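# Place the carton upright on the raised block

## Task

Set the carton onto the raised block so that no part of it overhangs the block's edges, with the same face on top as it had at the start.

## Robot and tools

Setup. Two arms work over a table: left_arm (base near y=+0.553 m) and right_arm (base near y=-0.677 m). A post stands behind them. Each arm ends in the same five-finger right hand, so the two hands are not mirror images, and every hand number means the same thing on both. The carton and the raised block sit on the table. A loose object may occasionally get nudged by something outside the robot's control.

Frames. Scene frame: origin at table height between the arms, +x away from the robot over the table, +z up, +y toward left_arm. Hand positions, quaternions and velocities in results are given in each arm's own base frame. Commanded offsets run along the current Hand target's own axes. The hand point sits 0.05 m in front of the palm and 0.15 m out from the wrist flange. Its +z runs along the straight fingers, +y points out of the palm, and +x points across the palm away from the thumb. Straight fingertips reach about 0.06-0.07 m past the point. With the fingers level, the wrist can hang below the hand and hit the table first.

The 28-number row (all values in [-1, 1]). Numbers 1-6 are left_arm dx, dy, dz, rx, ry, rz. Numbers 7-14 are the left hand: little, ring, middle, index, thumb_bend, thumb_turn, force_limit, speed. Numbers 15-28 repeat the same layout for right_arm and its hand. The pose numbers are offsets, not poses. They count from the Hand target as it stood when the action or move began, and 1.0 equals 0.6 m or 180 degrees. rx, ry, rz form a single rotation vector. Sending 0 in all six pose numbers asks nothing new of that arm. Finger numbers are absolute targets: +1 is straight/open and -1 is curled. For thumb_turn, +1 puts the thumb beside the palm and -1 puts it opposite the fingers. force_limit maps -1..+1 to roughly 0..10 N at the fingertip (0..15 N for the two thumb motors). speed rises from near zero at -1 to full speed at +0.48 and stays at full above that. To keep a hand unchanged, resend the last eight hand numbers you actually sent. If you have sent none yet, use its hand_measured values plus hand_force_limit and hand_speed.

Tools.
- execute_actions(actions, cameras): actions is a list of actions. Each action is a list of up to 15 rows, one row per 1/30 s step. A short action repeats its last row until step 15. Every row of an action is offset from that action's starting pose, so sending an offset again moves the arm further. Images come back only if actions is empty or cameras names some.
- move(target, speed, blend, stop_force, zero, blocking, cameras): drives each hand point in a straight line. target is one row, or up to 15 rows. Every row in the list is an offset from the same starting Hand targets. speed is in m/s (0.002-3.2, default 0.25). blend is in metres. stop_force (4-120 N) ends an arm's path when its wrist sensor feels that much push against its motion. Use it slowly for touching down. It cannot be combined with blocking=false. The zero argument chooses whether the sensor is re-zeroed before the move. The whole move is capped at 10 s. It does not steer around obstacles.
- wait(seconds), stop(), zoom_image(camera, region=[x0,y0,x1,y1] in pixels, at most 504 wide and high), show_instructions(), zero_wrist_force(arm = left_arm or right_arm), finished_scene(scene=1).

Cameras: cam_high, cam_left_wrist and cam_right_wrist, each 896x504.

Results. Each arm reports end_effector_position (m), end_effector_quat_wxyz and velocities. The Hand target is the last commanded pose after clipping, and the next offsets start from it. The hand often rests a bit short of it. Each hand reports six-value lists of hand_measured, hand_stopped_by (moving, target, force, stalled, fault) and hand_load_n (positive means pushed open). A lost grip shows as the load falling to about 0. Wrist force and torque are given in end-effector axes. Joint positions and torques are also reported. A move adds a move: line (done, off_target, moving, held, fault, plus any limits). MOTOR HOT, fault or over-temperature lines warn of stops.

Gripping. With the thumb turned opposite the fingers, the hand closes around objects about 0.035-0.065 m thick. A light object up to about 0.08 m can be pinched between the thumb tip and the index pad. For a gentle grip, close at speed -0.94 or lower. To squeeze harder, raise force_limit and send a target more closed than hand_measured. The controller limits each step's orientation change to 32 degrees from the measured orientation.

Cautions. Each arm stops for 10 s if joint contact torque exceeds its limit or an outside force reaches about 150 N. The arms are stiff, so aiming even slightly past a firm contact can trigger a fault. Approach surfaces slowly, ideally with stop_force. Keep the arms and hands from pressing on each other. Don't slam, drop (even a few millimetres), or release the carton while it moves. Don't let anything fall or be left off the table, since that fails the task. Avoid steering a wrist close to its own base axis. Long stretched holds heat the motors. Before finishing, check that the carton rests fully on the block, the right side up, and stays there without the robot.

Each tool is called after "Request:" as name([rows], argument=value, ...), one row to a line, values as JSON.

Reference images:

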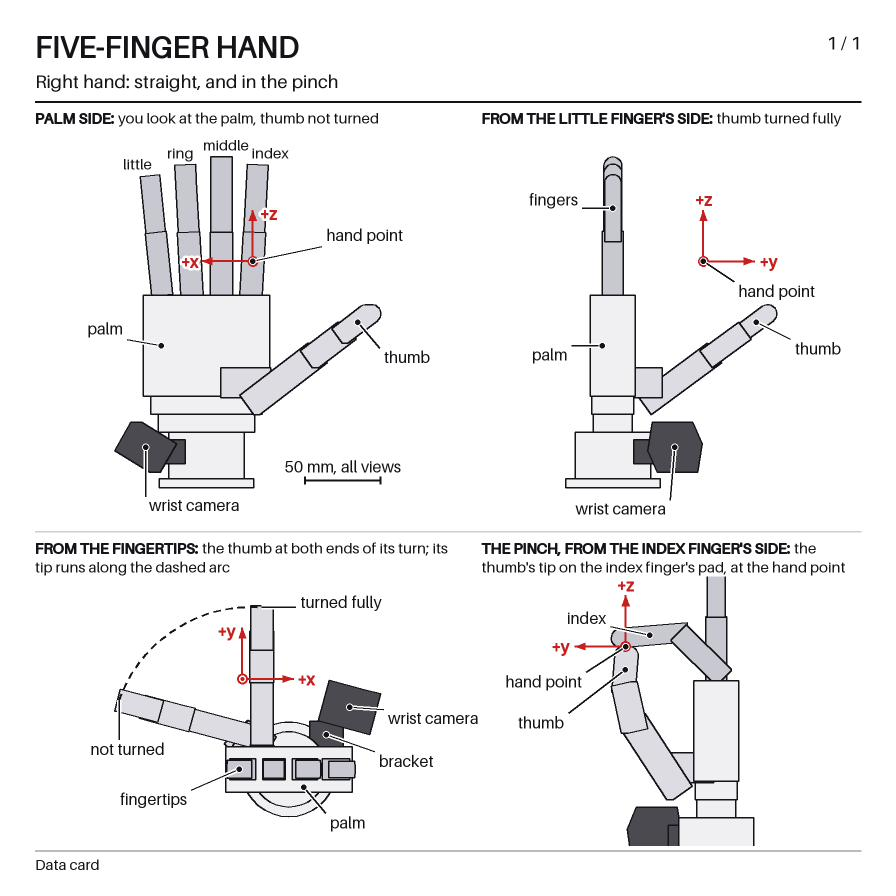

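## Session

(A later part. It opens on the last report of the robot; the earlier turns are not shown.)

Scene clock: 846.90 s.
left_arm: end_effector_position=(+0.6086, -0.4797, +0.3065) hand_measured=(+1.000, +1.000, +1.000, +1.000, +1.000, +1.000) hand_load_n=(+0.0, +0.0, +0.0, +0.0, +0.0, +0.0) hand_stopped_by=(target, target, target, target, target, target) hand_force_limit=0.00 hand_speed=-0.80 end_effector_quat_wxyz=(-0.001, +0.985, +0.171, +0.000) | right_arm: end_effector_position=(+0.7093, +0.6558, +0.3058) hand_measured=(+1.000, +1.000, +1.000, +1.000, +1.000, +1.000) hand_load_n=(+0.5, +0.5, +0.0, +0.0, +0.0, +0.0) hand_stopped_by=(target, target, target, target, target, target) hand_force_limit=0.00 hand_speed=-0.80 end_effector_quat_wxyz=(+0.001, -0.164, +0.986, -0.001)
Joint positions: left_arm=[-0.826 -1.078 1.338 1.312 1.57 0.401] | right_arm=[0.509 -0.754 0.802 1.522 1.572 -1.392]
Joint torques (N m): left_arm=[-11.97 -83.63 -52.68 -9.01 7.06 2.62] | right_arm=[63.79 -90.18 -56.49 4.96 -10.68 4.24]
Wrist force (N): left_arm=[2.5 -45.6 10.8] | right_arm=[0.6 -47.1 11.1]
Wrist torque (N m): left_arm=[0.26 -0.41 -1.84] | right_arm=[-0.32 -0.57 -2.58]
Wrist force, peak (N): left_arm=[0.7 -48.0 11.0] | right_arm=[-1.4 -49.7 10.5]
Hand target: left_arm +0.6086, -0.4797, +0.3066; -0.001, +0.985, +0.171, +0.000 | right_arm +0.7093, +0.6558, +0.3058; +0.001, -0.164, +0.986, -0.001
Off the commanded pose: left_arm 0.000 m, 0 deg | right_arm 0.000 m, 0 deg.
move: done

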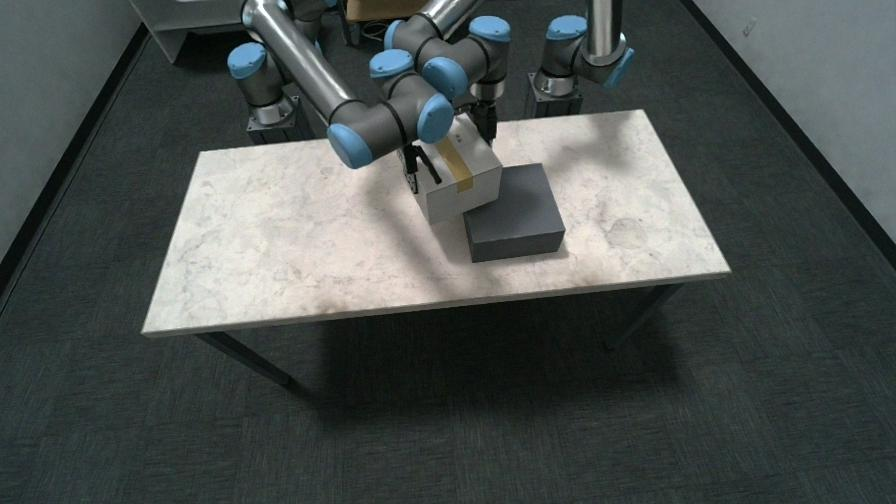

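Request:
move([
  [0.04875,-0.07493,0,0,0,0.02431,1,1,1,1,1,1,0,-0.8,-0.03327,0.06568,0,0,0,0.02431,1,1,1,1,1,1,0,-0.8],
  [0.09783,-0.14925,0,0,0,0.04861,1,1,1,1,1,1,0,-0.8,-0.0662,0.13196,0,0,0,0.04861,1,1,1,1,1,1,0,-0.8],
], speed=0.06, blend=[0.005, 0], cameras=["cam_high"])

Scene clock: 862.50 s.
left_arm: end_effector_position=(+0.6128, -0.4623, +0.3066) hand_measured=(+1.000, +1.000, +1.000, +1.000, +1.000, +1.000) hand_load_n=(+0.0, +0.0, +0.0, +0.0, +0.0, +0.0) hand_stopped_by=(target, target, target, target, target, target) hand_force_limit=0.00 hand_speed=-0.80 end_effector_quat_wxyz=(-0.001, +0.987, +0.158, +0.000) | right_arm: end_effector_position=(+0.7100, +0.6624, +0.3057) hand_measured=(+1.000, +1.000, +1.000, +1.000, +1.000, +1.000) hand_load_n=(+0.5, +0.5, +0.0, +0.0, +0.0, +0.0) hand_stopped_by=(target, target, target, target, target, target) hand_force_limit=0.00 hand_speed=-0.80 end_effector_quat_wxyz=(+0.001, -0.159, +0.987, -0.001)
Joint positions: left_arm=[-0.804 -1.086 1.35 1.308 1.57 0.449] | right_arm=[0.515 -0.744 0.784 1.53 1.572 -1.374]
Joint torques (N m): left_arm=[11.45 -80.43 -30.07 3.22 -0.66 1.95] | right_arm=[-14.7 -118.87 -35.53 1.07 1.43 -3.7]
Wrist force (N): left_arm=[2.3 0.4 0.5] | right_arm=[-0.7 -3.3 1.2]
Wrist torque (N m): left_arm=[0.27 -0.39 -0.22] | right_arm=[0.10 -0.16 -0.20]
Wrist force, peak (N): left_arm=[2.6 -45.5 10.9] | right_arm=[0.9 -47.2 10.5]
Hand target: left_arm +0.6128, -0.4622, +0.3066; -0.001, +0.987, +0.158, +0.000 (not the last commanded pose) | right_arm +0.7101, +0.6622, +0.3058; +0.001, -0.159, +0.987, -0.001 (not the last commanded pose)
Off the commanded pose: left_arm 0.089 m, 7 deg | right_arm 0.082 m, 8 deg.
move: held (right_arm; a check stopped the path), off_target (left_arm; braked when a check withheld steps of right_arm); path passed 0 of 2 targets; limits=held
pose unreachable (right arm): on one or more control steps of this call, first in action 0 (counted from 0), this arm could not follow its commanded pose, so it was not sent that pose on those steps. It may still have moved: this result reports where it is.
cause: moving toward the commanded pose would bring a part of the arm too close to another arm (a part of this arm just beyond joint 5 (wrist 2) and a part of the left arm just beyond its joint 4 (wrist 1), 11 mm apart when this arm was first held).

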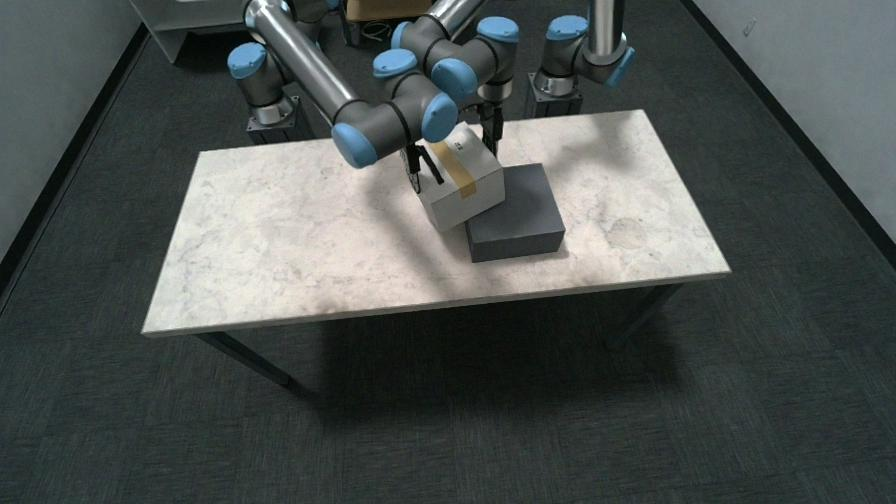

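Request:
zoom_image(camera="cam_high", region=[380, 100, 580, 270])

Request:
wait(seconds=0.1, cameras=["all"])

Scaled by 2.520 from the camera's image (finer frame: 1280x720).

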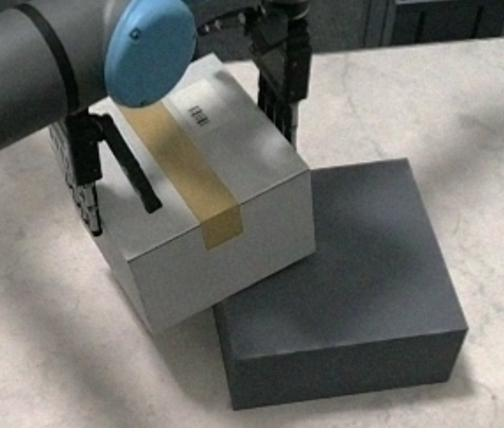

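Scene clock: 866.37 s.
left_arm: end_effector_position=(+0.6128, -0.4622, +0.3066) hand_measured=(+1.000, +1.000, +1.000, +1.000, +1.000, +1.000) hand_load_n=(+0.0, +0.0, +0.0, +0.0, +0.0, +0.0) hand_stopped_by=(target, target, target, target, target, target) hand_force_limit=0.00 hand_speed=-0.80 end_effector_quat_wxyz=(-0.001, +0.987, +0.158, +0.000) | right_arm: end_effector_position=(+0.7101, +0.6622, +0.3058) hand_measured=(+1.000, +1.000, +1.000, +1.000, +1.000, +1.000) hand_load_n=(+0.5, +0.0, +0.0, +0.0, +0.0, +0.0) hand_stopped_by=(target, target, target, target, target, target) hand_force_limit=0.00 hand_speed=-0.80 end_effector_quat_wxyz=(+0.001, -0.159, +0.987, -0.001)
Joint positions: left_arm=[-0.804 -1.086 1.35 1.308 1.57 0.45] | right_arm=[0.515 -0.744 0.784 1.53 1.573 -1.374]
Joint torques (N m): left_arm=[12.34 -78.1 -30.17 6.38 -2.92 2.11] | right_arm=[-15.45 -118.44 -35.95 0.82 1.49 -3.47]
Wrist force (N): left_arm=[2.4 -0.3 0.6] | right_arm=[-0.9 -2.9 0.9]
Wrist torque (N m): left_arm=[0.15 -0.42 -0.24] | right_arm=[0.15 -0.06 -0.18]
Wrist force, peak (N): left_arm=[2.8 -0.3 0.4] | right_arm=[-0.8 -3.5 1.0]
Hand target: left_arm +0.6128, -0.4622, +0.3066; -0.001, +0.987, +0.158, +0.000 (not the last commanded pose) | right_arm +0.7101, +0.6622, +0.3058; +0.001, -0.159, +0.987, -0.001 (not the last commanded pose)
Off the commanded pose: left_arm 0.089 m, 7 deg | right_arm 0.082 m, 8 deg.
wait: 0.10 s; at rest from the start

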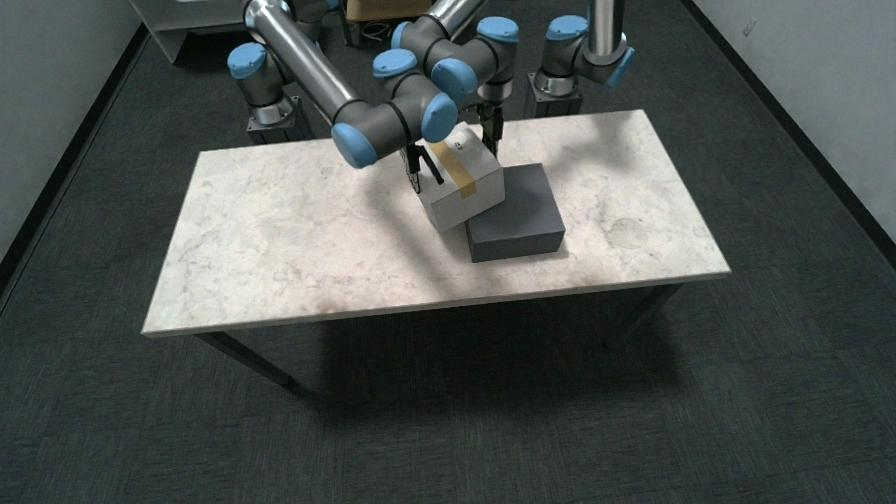

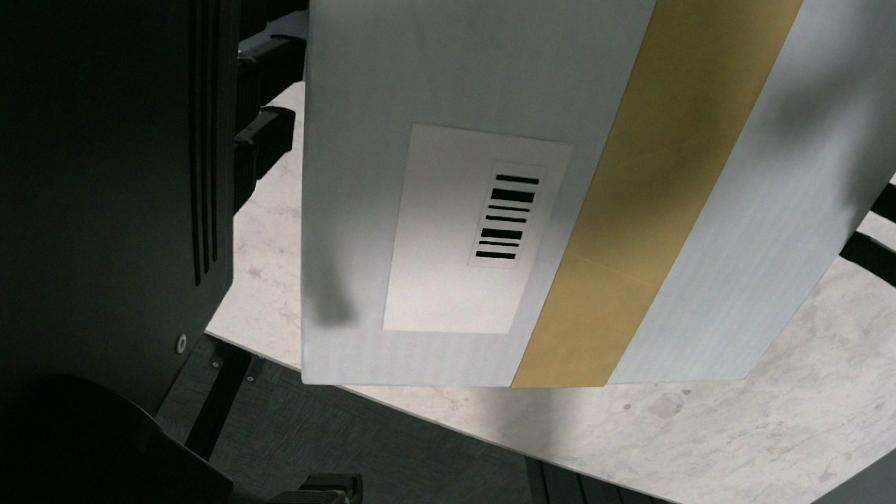

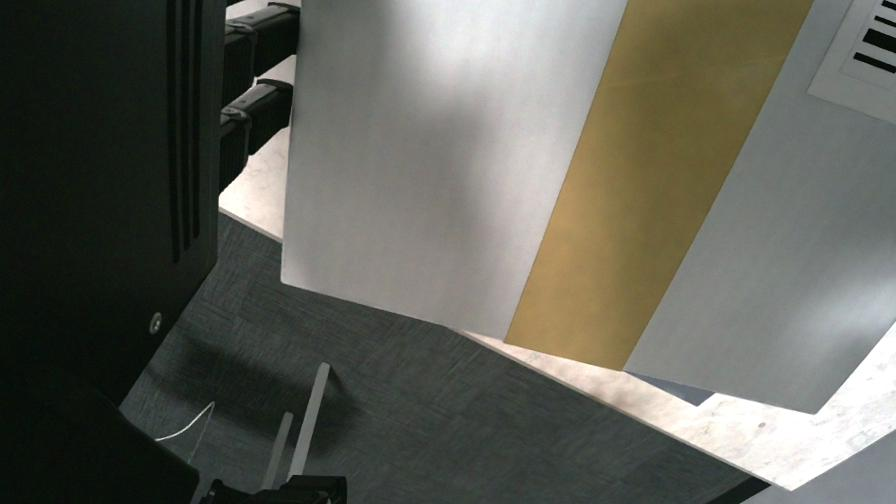

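Request:
zoom_image(camera="cam_high", region=[400, 115, 520, 240])

Scaled by 4.032 from the camera's image (finer frame: 1280x720).

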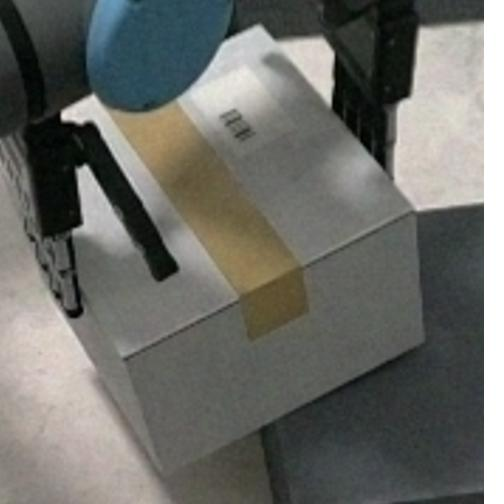

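Request:
move([
  [0,-0.0667,0,0,0,0,1,1,1,1,1,1,0,-0.8,0,0,0,0,0,0,1,1,1,1,1,1,0,-0.8],
  [0,-0.4,-0.05,0,0,0,1,1,1,1,1,1,0,-0.8,0,0,0,0,0,0,1,1,1,1,1,1,0,-0.8],
], speed=[0.03, 0.12], cameras=["all"])

Request:
zoom_image(camera="cam_high", region=[400, 115, 520, 240])

Scene clock: 1060.27 s.
left_arm: end_effector_position=(+0.5379, -0.2343, +0.3368) hand_measured=(+1.000, +1.000, +1.000, +1.000, +1.000, +1.000) hand_load_n=(+0.0, +0.0, +0.0, +0.0, -0.5, +0.0) hand_stopped_by=(target, target, target, target, target, target) hand_force_limit=0.00 hand_speed=-0.80 end_effector_quat_wxyz=(-0.001, +0.987, +0.158, +0.000) | right_arm: end_effector_position=(+0.7101, +0.6622, +0.3058) hand_measured=(+1.000, +1.000, +1.000, +1.000, +1.000, +1.000) hand_load_n=(+0.0, +0.0, +0.0, +0.0, +0.0, +0.0) hand_stopped_by=(target, target, target, target, target, target) hand_force_limit=0.00 hand_speed=-0.80 end_effector_quat_wxyz=(+0.001, -0.159, +0.987, -0.001)
Joint positions: left_arm=[-0.606 -1.369 1.684 1.257 1.57 0.648] | right_arm=[0.515 -0.744 0.784 1.53 1.573 -1.374]
Joint torques (N m): left_arm=[9.59 -57.48 -29.35 6.28 1.89 1.94] | right_arm=[-14.98 -117.9 -35.44 0.8 1.05 -3.57]
Wrist force (N): left_arm=[2.2 0.4 0.2] | right_arm=[-0.8 -3.1 0.7]
Wrist torque (N m): left_arm=[0.29 -0.37 -0.15] | right_arm=[0.13 -0.07 -0.18]
Wrist force, peak (N): left_arm=[3.0 0.7 0.7] | right_arm=[-0.8 -3.4 1.2]
Hand target: left_arm +0.5379, -0.2342, +0.3369; -0.001, +0.987, +0.158, +0.000 | right_arm +0.7101, +0.6622, +0.3058; +0.001, -0.159, +0.987, -0.001
Off the commanded pose: left_arm 0.000 m, 0 deg | right_arm 0.000 m, 0 deg.
move: done

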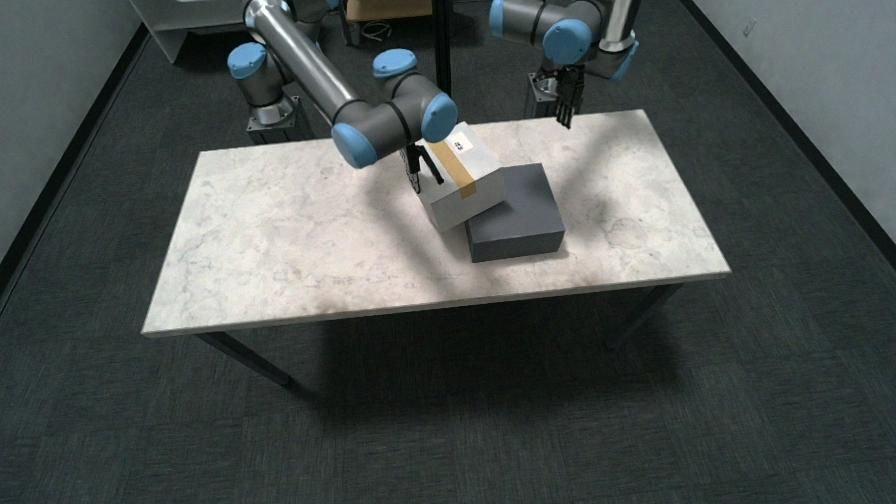

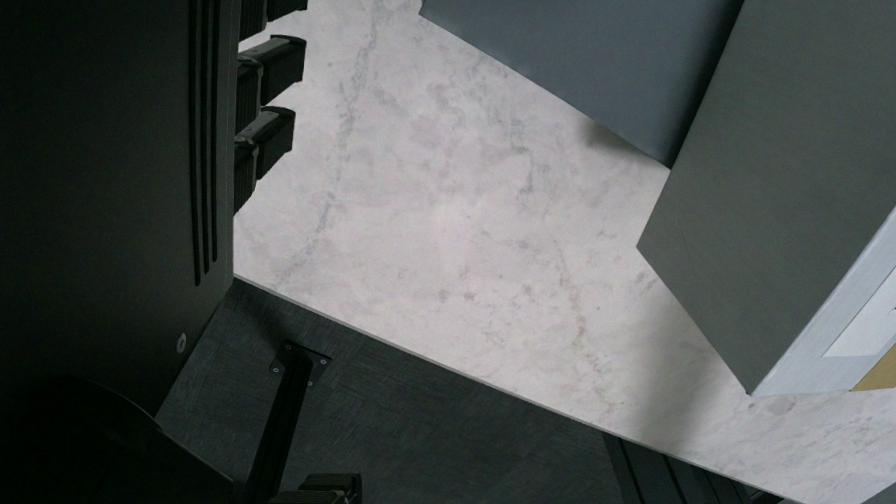

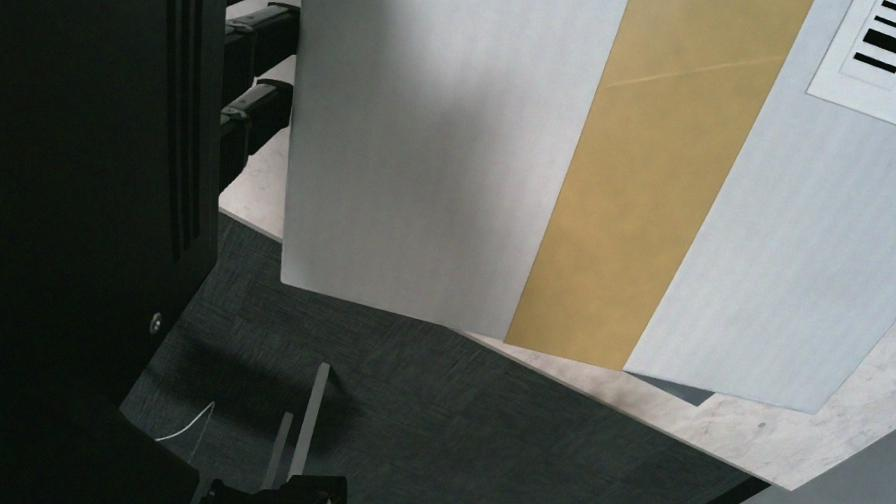

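Scaled by 4.032 from the camera's image (finer frame: 1280x720).

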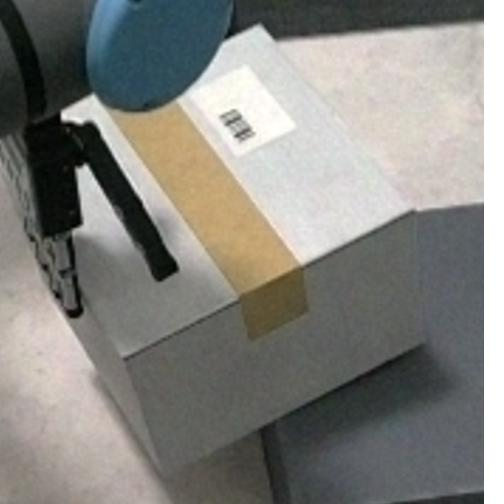

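Request:
move(target=[0,0,0,0,0,0,1,1,1,1,1,1,0,-0.8,0,0,0.0667,0,0,0,1,1,1,1,1,1,0,-0.8], speed=0.02, cameras=["cam_high", "cam_right_wrist"])

Request:
zoom_image(camera="cam_high", region=[400, 115, 520, 240])

Scene clock: 1071.70 s.
left_arm: end_effector_position=(+0.5379, -0.2342, +0.3369) hand_measured=(+1.000, +1.000, +1.000, +1.000, +1.000, +1.000) hand_load_n=(+0.0, +0.0, +0.0, +0.0, +0.0, +0.5) hand_stopped_by=(target, target, target, target, target, target) hand_force_limit=0.00 hand_speed=-0.80 end_effector_quat_wxyz=(-0.001, +0.987, +0.158, +0.000) | right_arm: end_effector_position=(+0.7102, +0.6622, +0.2658) hand_measured=(+1.000, +1.000, +1.000, +1.000, +1.000, +1.000) hand_load_n=(+0.5, +0.5, +0.0, +0.0, +0.0, +0.0) hand_stopped_by=(target, target, target, target, target, target) hand_force_limit=0.00 hand_speed=-0.80 end_effector_quat_wxyz=(+0.001, -0.159, +0.987, -0.001)
Joint positions: left_arm=[-0.605 -1.369 1.684 1.257 1.57 0.648] | right_arm=[0.515 -0.738 0.842 1.465 1.573 -1.374]
Joint torques (N m): left_arm=[10.57 -59.22 -29.32 6.74 2.3 2.33] | right_arm=[11.42 -80.53 -35.35 -1.31 -2.06 -3.08]
Wrist force (N): left_arm=[1.9 0.6 0.6] | right_arm=[3.4 -11.4 -4.3]
Wrist torque (N m): left_arm=[0.31 -0.33 -0.16] | right_arm=[0.83 0.33 -0.43]
Wrist force, peak (N): left_arm=[2.4 0.7 0.7] | right_arm=[1.9 -18.1 -10.9]
Hand target: left_arm +0.5379, -0.2342, +0.3369; -0.001, +0.987, +0.158, +0.000 | right_arm +0.7102, +0.6622, +0.2657; +0.001, -0.159, +0.987, -0.001
Off the commanded pose: left_arm 0.000 m, 0 deg | right_arm 0.000 m, 0 deg.
move: done

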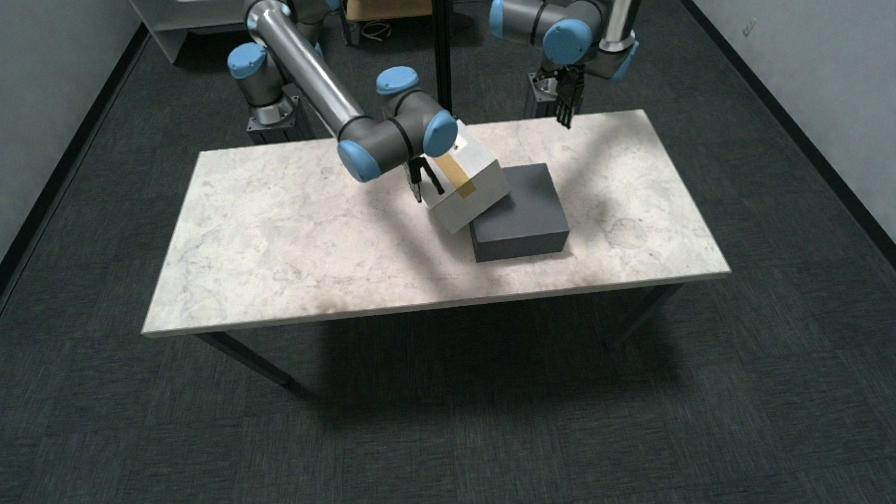

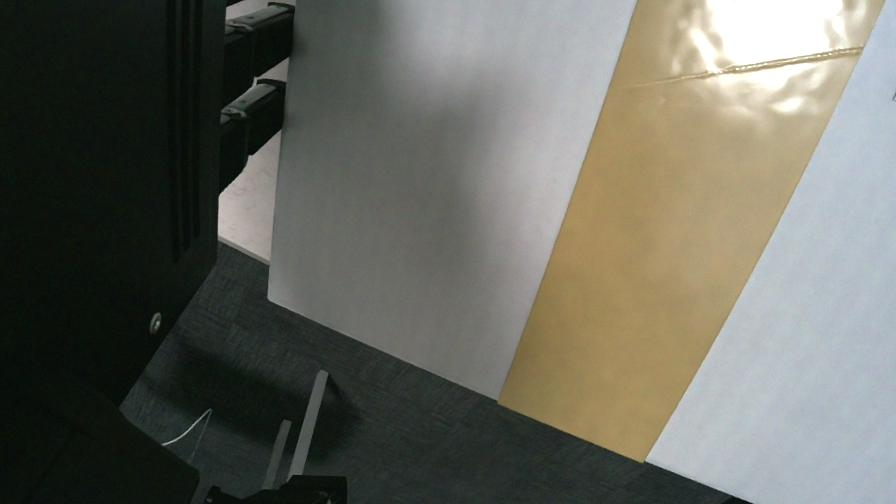

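Scaled by 4.032 from the camera's image (finer frame: 1280x720).

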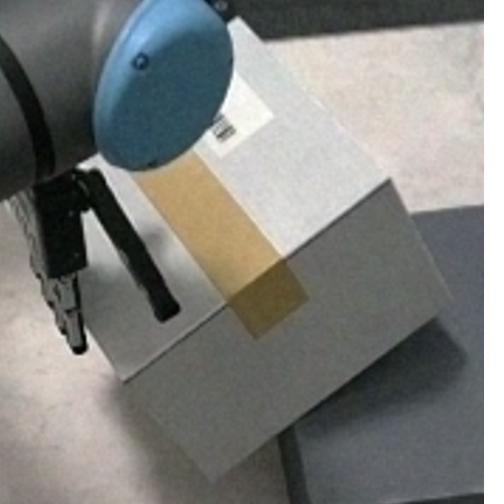

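Request:
move(target=[0,0,0,0,0,0,1,1,1,1,1,1,0,-0.8,0,0.035,-0.04,0,0,0,1,1,1,1,1,1,0,-0.8], speed=0.02, cameras=["cam_high", "cam_right_wrist"])

Request:
zoom_image(camera="cam_high", region=[400, 115, 520, 240])

Scene clock: 1127.27 s.
left_arm: end_effector_position=(+0.5379, -0.2342, +0.3369) hand_measured=(+1.000, +1.000, +1.000, +1.000, +1.000, +1.000) hand_load_n=(+0.0, +0.5, +0.0, +0.0, +0.0, +0.0) hand_stopped_by=(target, target, target, target, target, target) hand_force_limit=0.00 hand_speed=-0.80 end_effector_quat_wxyz=(-0.001, +0.987, +0.158, +0.000) | right_arm: end_effector_position=(+0.7036, +0.6821, +0.2897) hand_measured=(+1.000, +1.000, +1.000, +1.000, +1.000, +1.000) hand_load_n=(+0.5, +0.0, +0.0, +0.0, +0.0, +0.0) hand_stopped_by=(target, target, target, target, target, target) hand_force_limit=0.00 hand_speed=-0.80 end_effector_quat_wxyz=(+0.001, -0.159, +0.987, -0.001)
Joint positions: left_arm=[-0.605 -1.369 1.684 1.257 1.57 0.648] | right_arm=[0.537 -0.724 0.775 1.518 1.573 -1.352]
Joint torques (N m): left_arm=[13.09 -55.39 -29.42 5.96 2.03 2.2] | right_arm=[31.09 -82.03 -43.65 4.14 -4.42 3.92]
Wrist force (N): left_arm=[2.3 0.7 0.2] | right_arm=[-1.6 -10.4 -5.3]
Wrist torque (N m): left_arm=[0.35 -0.37 -0.13] | right_arm=[0.87 0.34 -0.83]
Wrist force, peak (N): left_arm=[2.3 0.7 0.4] | right_arm=[1.9 -15.7 -5.9]
Hand target: left_arm +0.5379, -0.2342, +0.3369; -0.001, +0.987, +0.158, +0.000 | right_arm +0.7036, +0.6822, +0.2897; +0.001, -0.159, +0.987, -0.001
Off the commanded pose: left_arm 0.000 m, 0 deg | right_arm 0.000 m, 0 deg.
move: done

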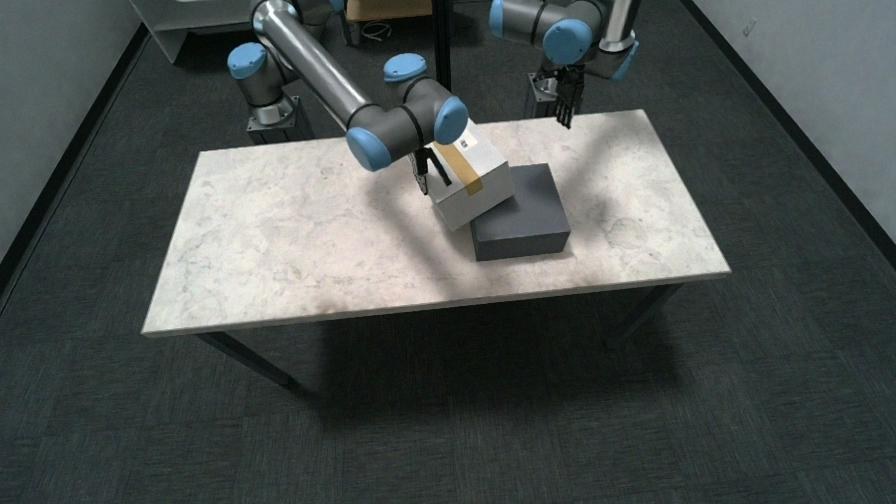

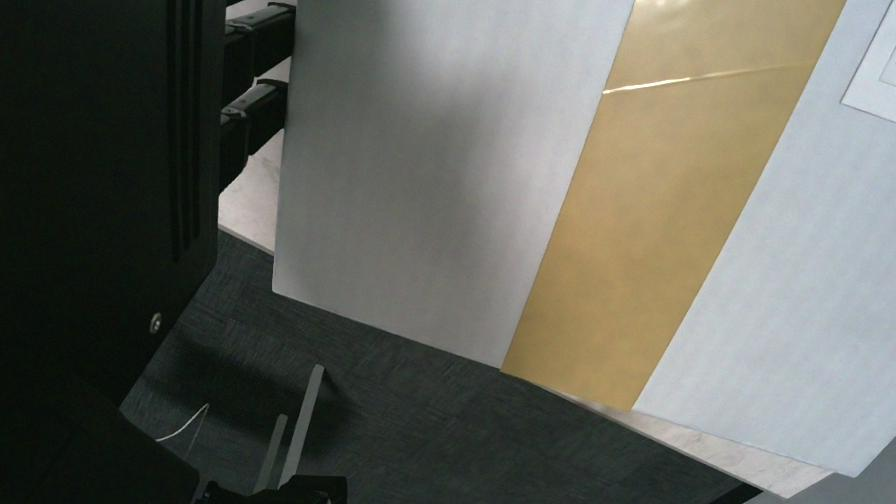

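Scaled by 4.032 from the camera's image (finer frame: 1280x720).

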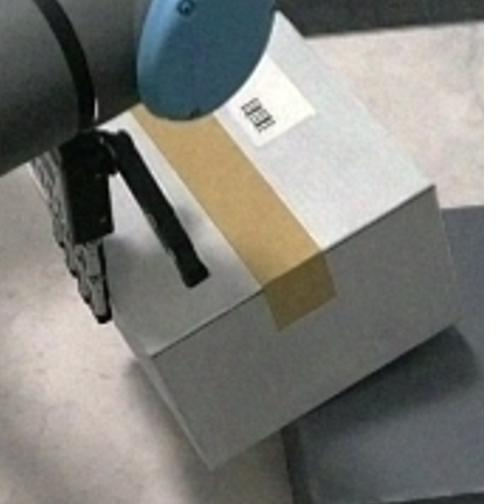

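Request:
move(target=[0,0,0,0,0,0,1,1,1,1,1,1,0,-0.8,0,0.035,-0.045,0,0,0,1,1,1,1,1,1,0,-0.8], speed=0.02, cameras=["cam_high", "cam_right_wrist"])

Request:
zoom_image(camera="cam_high", region=[400, 115, 520, 240])

Scene clock: 1143.80 s.
left_arm: end_effector_position=(+0.5379, -0.2342, +0.3369) hand_measured=(+1.000, +1.000, +1.000, +1.000, +1.000, +1.000) hand_load_n=(+0.0, +0.5, +0.0, +0.0, +0.0, +0.0) hand_stopped_by=(target, target, target, target, target, target) hand_force_limit=0.00 hand_speed=-0.80 end_effector_quat_wxyz=(-0.001, +0.987, +0.158, +0.000) | right_arm: end_effector_position=(+0.6970, +0.7021, +0.3166) hand_measured=(+1.000, +1.000, +1.000, +1.000, +1.000, +1.000) hand_load_n=(+0.0, +0.0, +0.0, +0.0, +0.0, +0.0) hand_stopped_by=(target, target, target, target, target, target) hand_force_limit=0.00 hand_speed=-0.80 end_effector_quat_wxyz=(+0.001, -0.159, +0.987, -0.001)
Joint positions: left_arm=[-0.605 -1.369 1.684 1.257 1.57 0.648] | right_arm=[0.56 -0.704 0.692 1.582 1.573 -1.329]
Joint torques (N m): left_arm=[8.09 -57.55 -28.75 5.91 2.31 2.19] | right_arm=[22.2 -88.5 -50.5 5.75 -0.44 3.76]
Wrist force (N): left_arm=[1.9 0.3 0.3] | right_arm=[-1.6 -1.0 -0.1]
Wrist torque (N m): left_arm=[0.28 -0.33 -0.17] | right_arm=[0.08 -0.13 -0.24]
Wrist force, peak (N): left_arm=[2.5 0.4 0.5] | right_arm=[-2.0 -11.0 -5.2]
Hand target: left_arm +0.5379, -0.2342, +0.3369; -0.001, +0.987, +0.158, +0.000 | right_arm +0.6970, +0.7021, +0.3167; +0.001, -0.159, +0.987, -0.001
Off the commanded pose: left_arm 0.000 m, 0 deg | right_arm 0.000 m, 0 deg.
move: done

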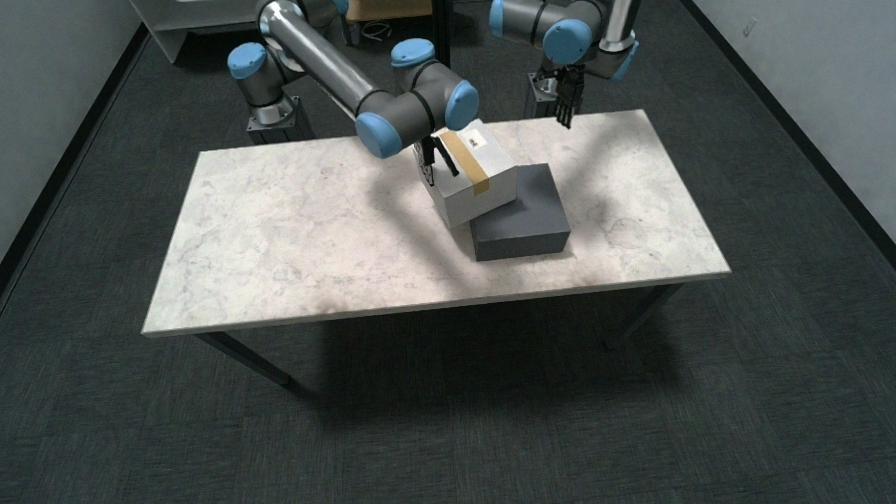

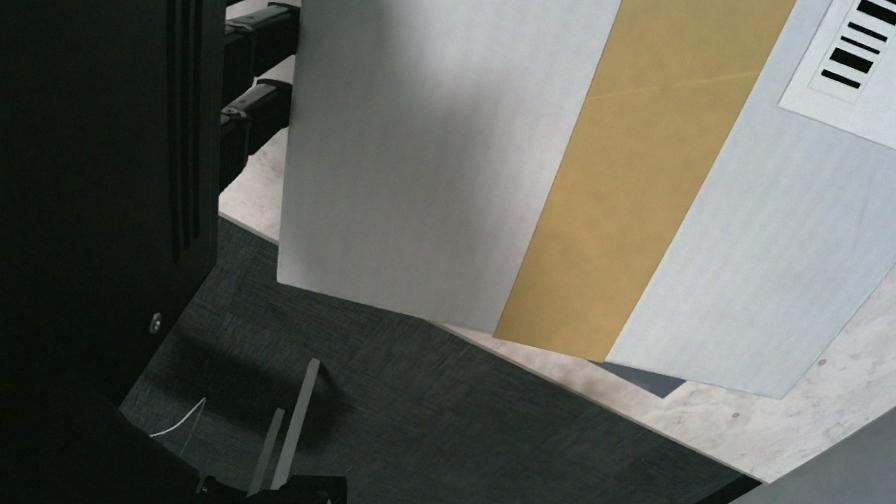

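Scaled by 4.032 from the camera's image (finer frame: 1280x720).

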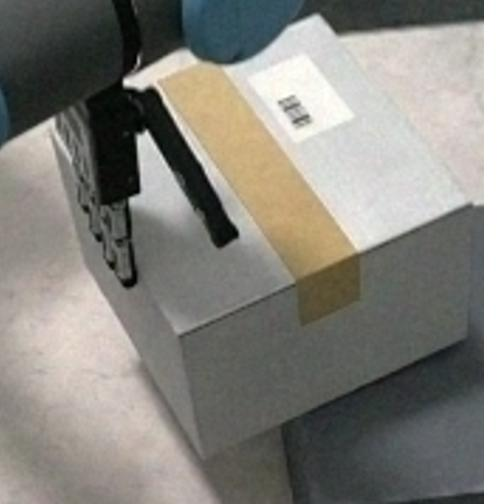

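Request:
move(target=[0,0,0,0,0,0,1,1,1,1,1,1,0,-0.8,0,0.0233,0.0333,0,0,0,1,1,1,1,1,1,0,-0.8], speed=0.015, cameras=["cam_high", "cam_right_wrist"])

Request:
zoom_image(camera="cam_high", region=[400, 115, 520, 240])

Scene clock: 1164.17 s.
left_arm: end_effector_position=(+0.5379, -0.2342, +0.3369) hand_measured=(+1.000, +1.000, +1.000, +1.000, +1.000, +1.000) hand_load_n=(+0.0, +0.0, +0.0, +0.0, +0.0, +0.0) hand_stopped_by=(target, target, target, target, target, target) hand_force_limit=0.00 hand_speed=-0.80 end_effector_quat_wxyz=(-0.001, +0.987, +0.158, +0.000) | right_arm: end_effector_position=(+0.6926, +0.7153, +0.2968) hand_measured=(+1.000, +1.000, +1.000, +1.000, +1.000, +1.000) hand_load_n=(+0.0, +0.0, +0.0, +0.0, +0.0, +0.0) hand_stopped_by=(target, target, target, target, target, target) hand_force_limit=0.00 hand_speed=-0.80 end_effector_quat_wxyz=(+0.001, -0.159, +0.987, -0.001)
Joint positions: left_arm=[-0.605 -1.369 1.684 1.257 1.57 0.648] | right_arm=[0.574 -0.688 0.699 1.56 1.573 -1.315]
Joint torques (N m): left_arm=[10.61 -57.13 -30.69 5.74 2.71 2.69] | right_arm=[30.53 -83.35 -33.17 -0.43 -2.44 2.93]
Wrist force (N): left_arm=[2.1 0.3 0.6] | right_arm=[-0.5 -7.2 -5.7]
Wrist torque (N m): left_arm=[0.26 -0.37 -0.16] | right_arm=[0.55 0.34 -0.56]
Wrist force, peak (N): left_arm=[2.5 0.1 0.1] | right_arm=[-1.9 -14.8 -13.6]
Hand target: left_arm +0.5379, -0.2342, +0.3369; -0.001, +0.987, +0.158, +0.000 | right_arm +0.6926, +0.7154, +0.2967; +0.001, -0.159, +0.987, -0.001
Off the commanded pose: left_arm 0.000 m, 0 deg | right_arm 0.000 m, 0 deg.
move: done

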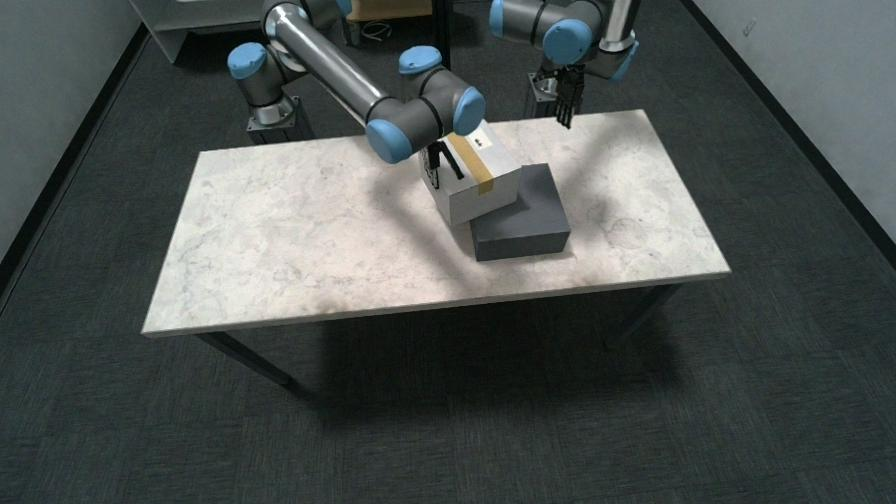

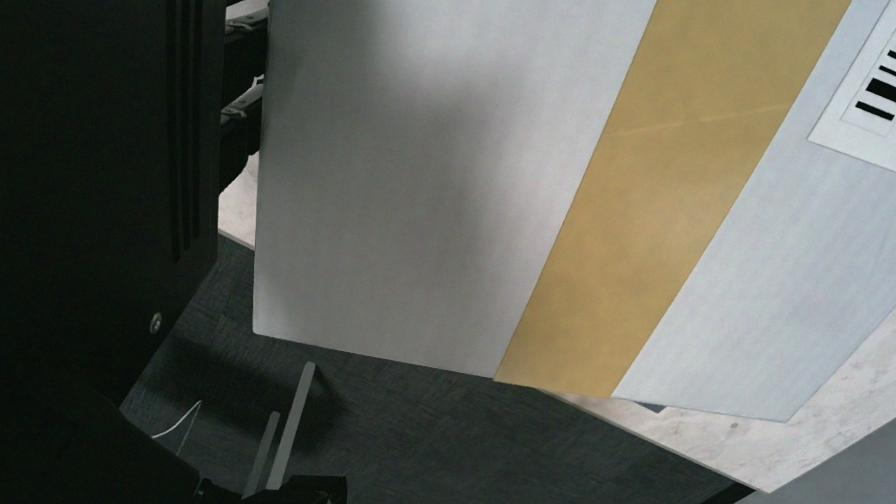

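Scaled by 4.032 from the camera's image (finer frame: 1280x720).

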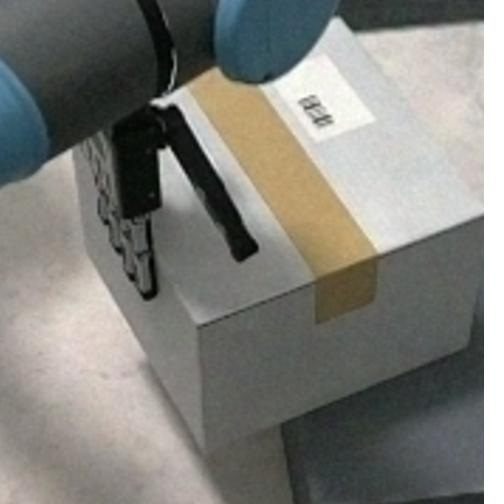

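Request:
move(target=[0,0,0,0,0,0,1,1,1,1,1,1,0,-0.8,-0.0158,0.0475,0,0,0,0,1,1,1,1,1,1,0,-0.8], speed=0.015, cameras=["cam_high", "cam_right_wrist"])

Request:
zoom_image(camera="cam_high", region=[410, 115, 590, 280])

Scene clock: 1202.97 s.
left_arm: end_effector_position=(+0.5379, -0.2342, +0.3369) hand_measured=(+1.000, +1.000, +1.000, +1.000, +1.000, +1.000) hand_load_n=(+0.0, +0.0, +0.0, +0.5, +0.0, +0.0) hand_stopped_by=(target, target, target, target, target, target) hand_force_limit=0.00 hand_speed=-0.80 end_effector_quat_wxyz=(-0.001, +0.987, +0.158, +0.000) | right_arm: end_effector_position=(+0.6927, +0.7454, +0.2966) hand_measured=(+1.000, +1.000, +1.000, +1.000, +1.000, +1.000) hand_load_n=(+0.0, +0.0, +0.0, +0.0, +0.0, +0.0) hand_stopped_by=(target, target, target, target, target, target) hand_force_limit=0.00 hand_speed=-0.80 end_effector_quat_wxyz=(+0.001, -0.159, +0.987, -0.001)
Joint positions: left_arm=[-0.605 -1.369 1.684 1.257 1.57 0.648] | right_arm=[0.601 -0.63 0.592 1.609 1.573 -1.288]
Joint torques (N m): left_arm=[10.97 -56.81 -30.61 5.61 2.28 1.86] | right_arm=[26.06 -84.01 -48.28 4.72 -1.73 3.81]
Wrist force (N): left_arm=[2.3 0.6 0.4] | right_arm=[1.0 -5.9 -3.4]
Wrist torque (N m): left_arm=[0.32 -0.39 -0.14] | right_arm=[0.42 0.22 -0.46]
Wrist force, peak (N): left_arm=[2.3 0.8 0.6] | right_arm=[-0.5 -9.4 -7.9]
Hand target: left_arm +0.5379, -0.2342, +0.3369; -0.001, +0.987, +0.158, +0.000 | right_arm +0.6927, +0.7454, +0.2966; +0.001, -0.159, +0.987, -0.001
Off the commanded pose: left_arm 0.000 m, 0 deg | right_arm 0.000 m, 0 deg.
move: done

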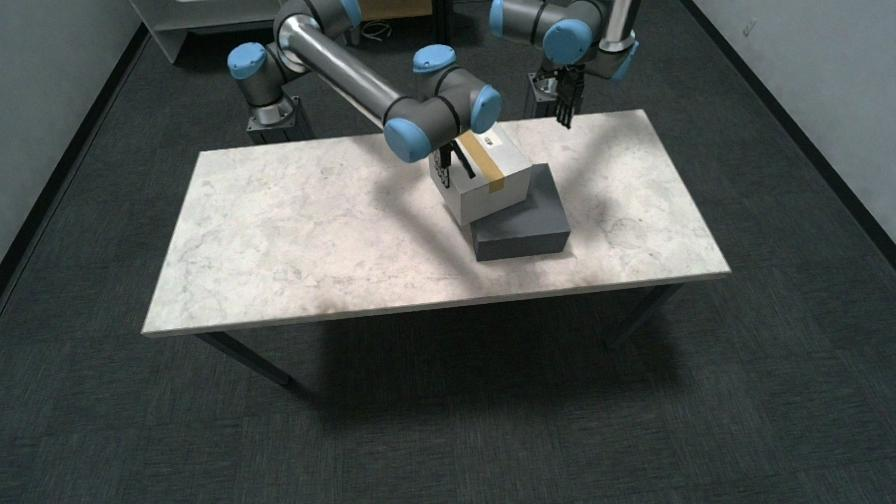

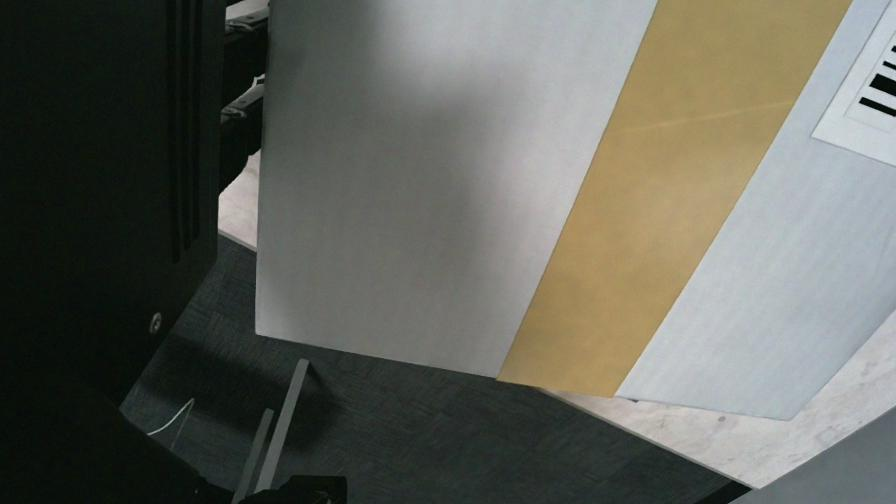

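Scaled by 2.800 from the camera's image (finer frame: 1280x720).

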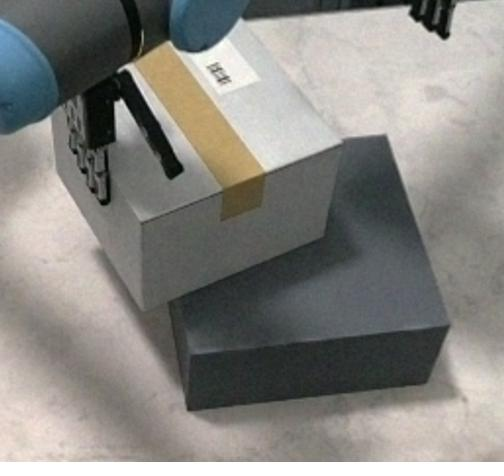

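Request:
move(target=[0,0,0,0,0,0,1,1,1,1,1,1,0,-0.8,-0.0185,0.0554,0,0,0,0,1,1,1,1,1,1,0,-0.8], speed=0.015, cameras=["cam_high", "cam_right_wrist"])

Request:
zoom_image(camera="cam_high", region=[410, 115, 590, 280])

Scene clock: 1215.50 s.
left_arm: end_effector_position=(+0.5379, -0.2342, +0.3369) hand_measured=(+1.000, +1.000, +1.000, +1.000, +1.000, +1.000) hand_load_n=(+0.0, +0.0, +0.0, +0.0, +0.0, +0.0) hand_stopped_by=(target, target, target, target, target, target) hand_force_limit=0.00 hand_speed=-0.80 end_effector_quat_wxyz=(-0.001, +0.987, +0.158, +0.000) | right_arm: end_effector_position=(+0.6928, +0.7804, +0.2966) hand_measured=(+1.000, +1.000, +1.000, +1.000, +1.000, +1.000) hand_load_n=(+0.0, +0.0, +0.0, +0.0, +0.0, +0.0) hand_stopped_by=(target, target, target, target, target, target) hand_force_limit=0.00 hand_speed=-0.80 end_effector_quat_wxyz=(+0.001, -0.159, +0.987, -0.001)
Joint positions: left_arm=[-0.605 -1.369 1.684 1.257 1.57 0.648] | right_arm=[0.631 -0.545 0.431 1.685 1.573 -1.258]
Joint torques (N m): left_arm=[7.15 -57.44 -30.27 4.95 2.59 2.19] | right_arm=[25.56 -90.87 -47.28 4.44 -1.46 3.66]
Wrist force (N): left_arm=[2.1 0.5 0.2] | right_arm=[1.0 -5.7 -3.3]
Wrist torque (N m): left_arm=[0.32 -0.35 -0.15] | right_arm=[0.37 0.22 -0.41]
Wrist force, peak (N): left_arm=[2.4 0.8 0.4] | right_arm=[1.1 -6.6 -5.6]
Hand target: left_arm +0.5379, -0.2342, +0.3369; -0.001, +0.987, +0.158, +0.000 | right_arm +0.6928, +0.7805, +0.2966; +0.001, -0.159, +0.987, -0.001
Off the commanded pose: left_arm 0.000 m, 0 deg | right_arm 0.000 m, 0 deg.
move: done

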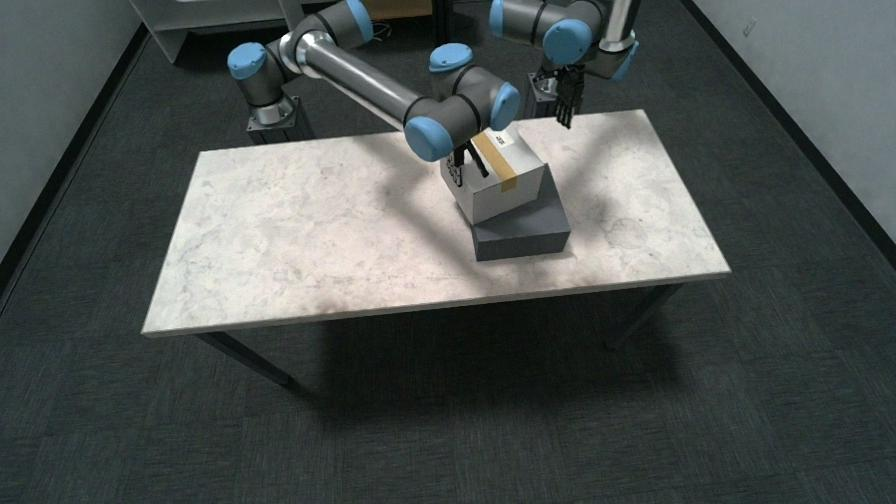

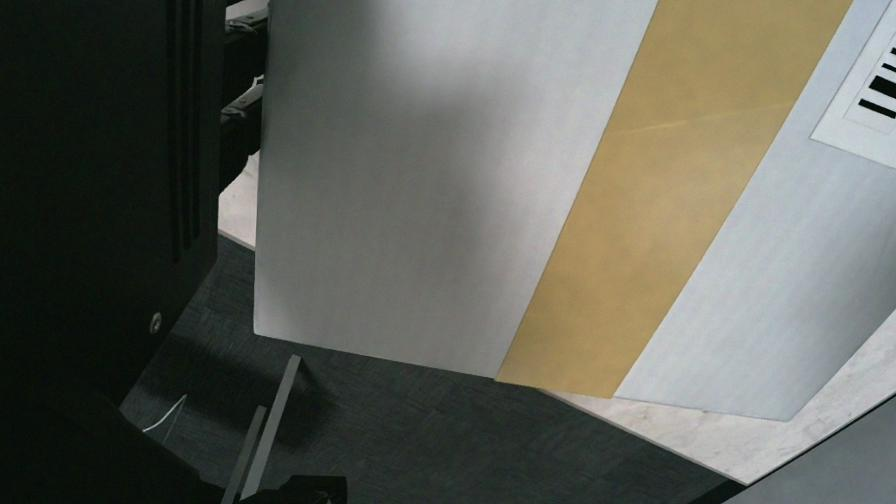

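Scaled by 2.800 from the camera's image (finer frame: 1280x720).

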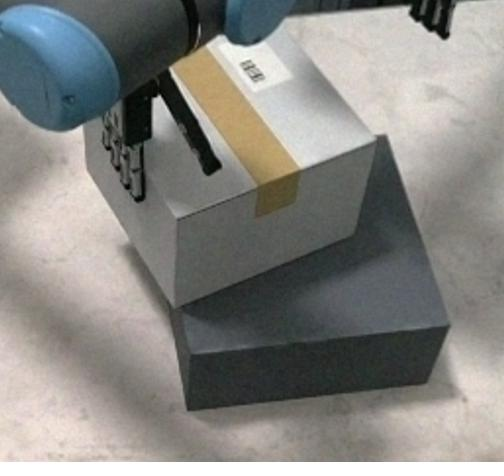

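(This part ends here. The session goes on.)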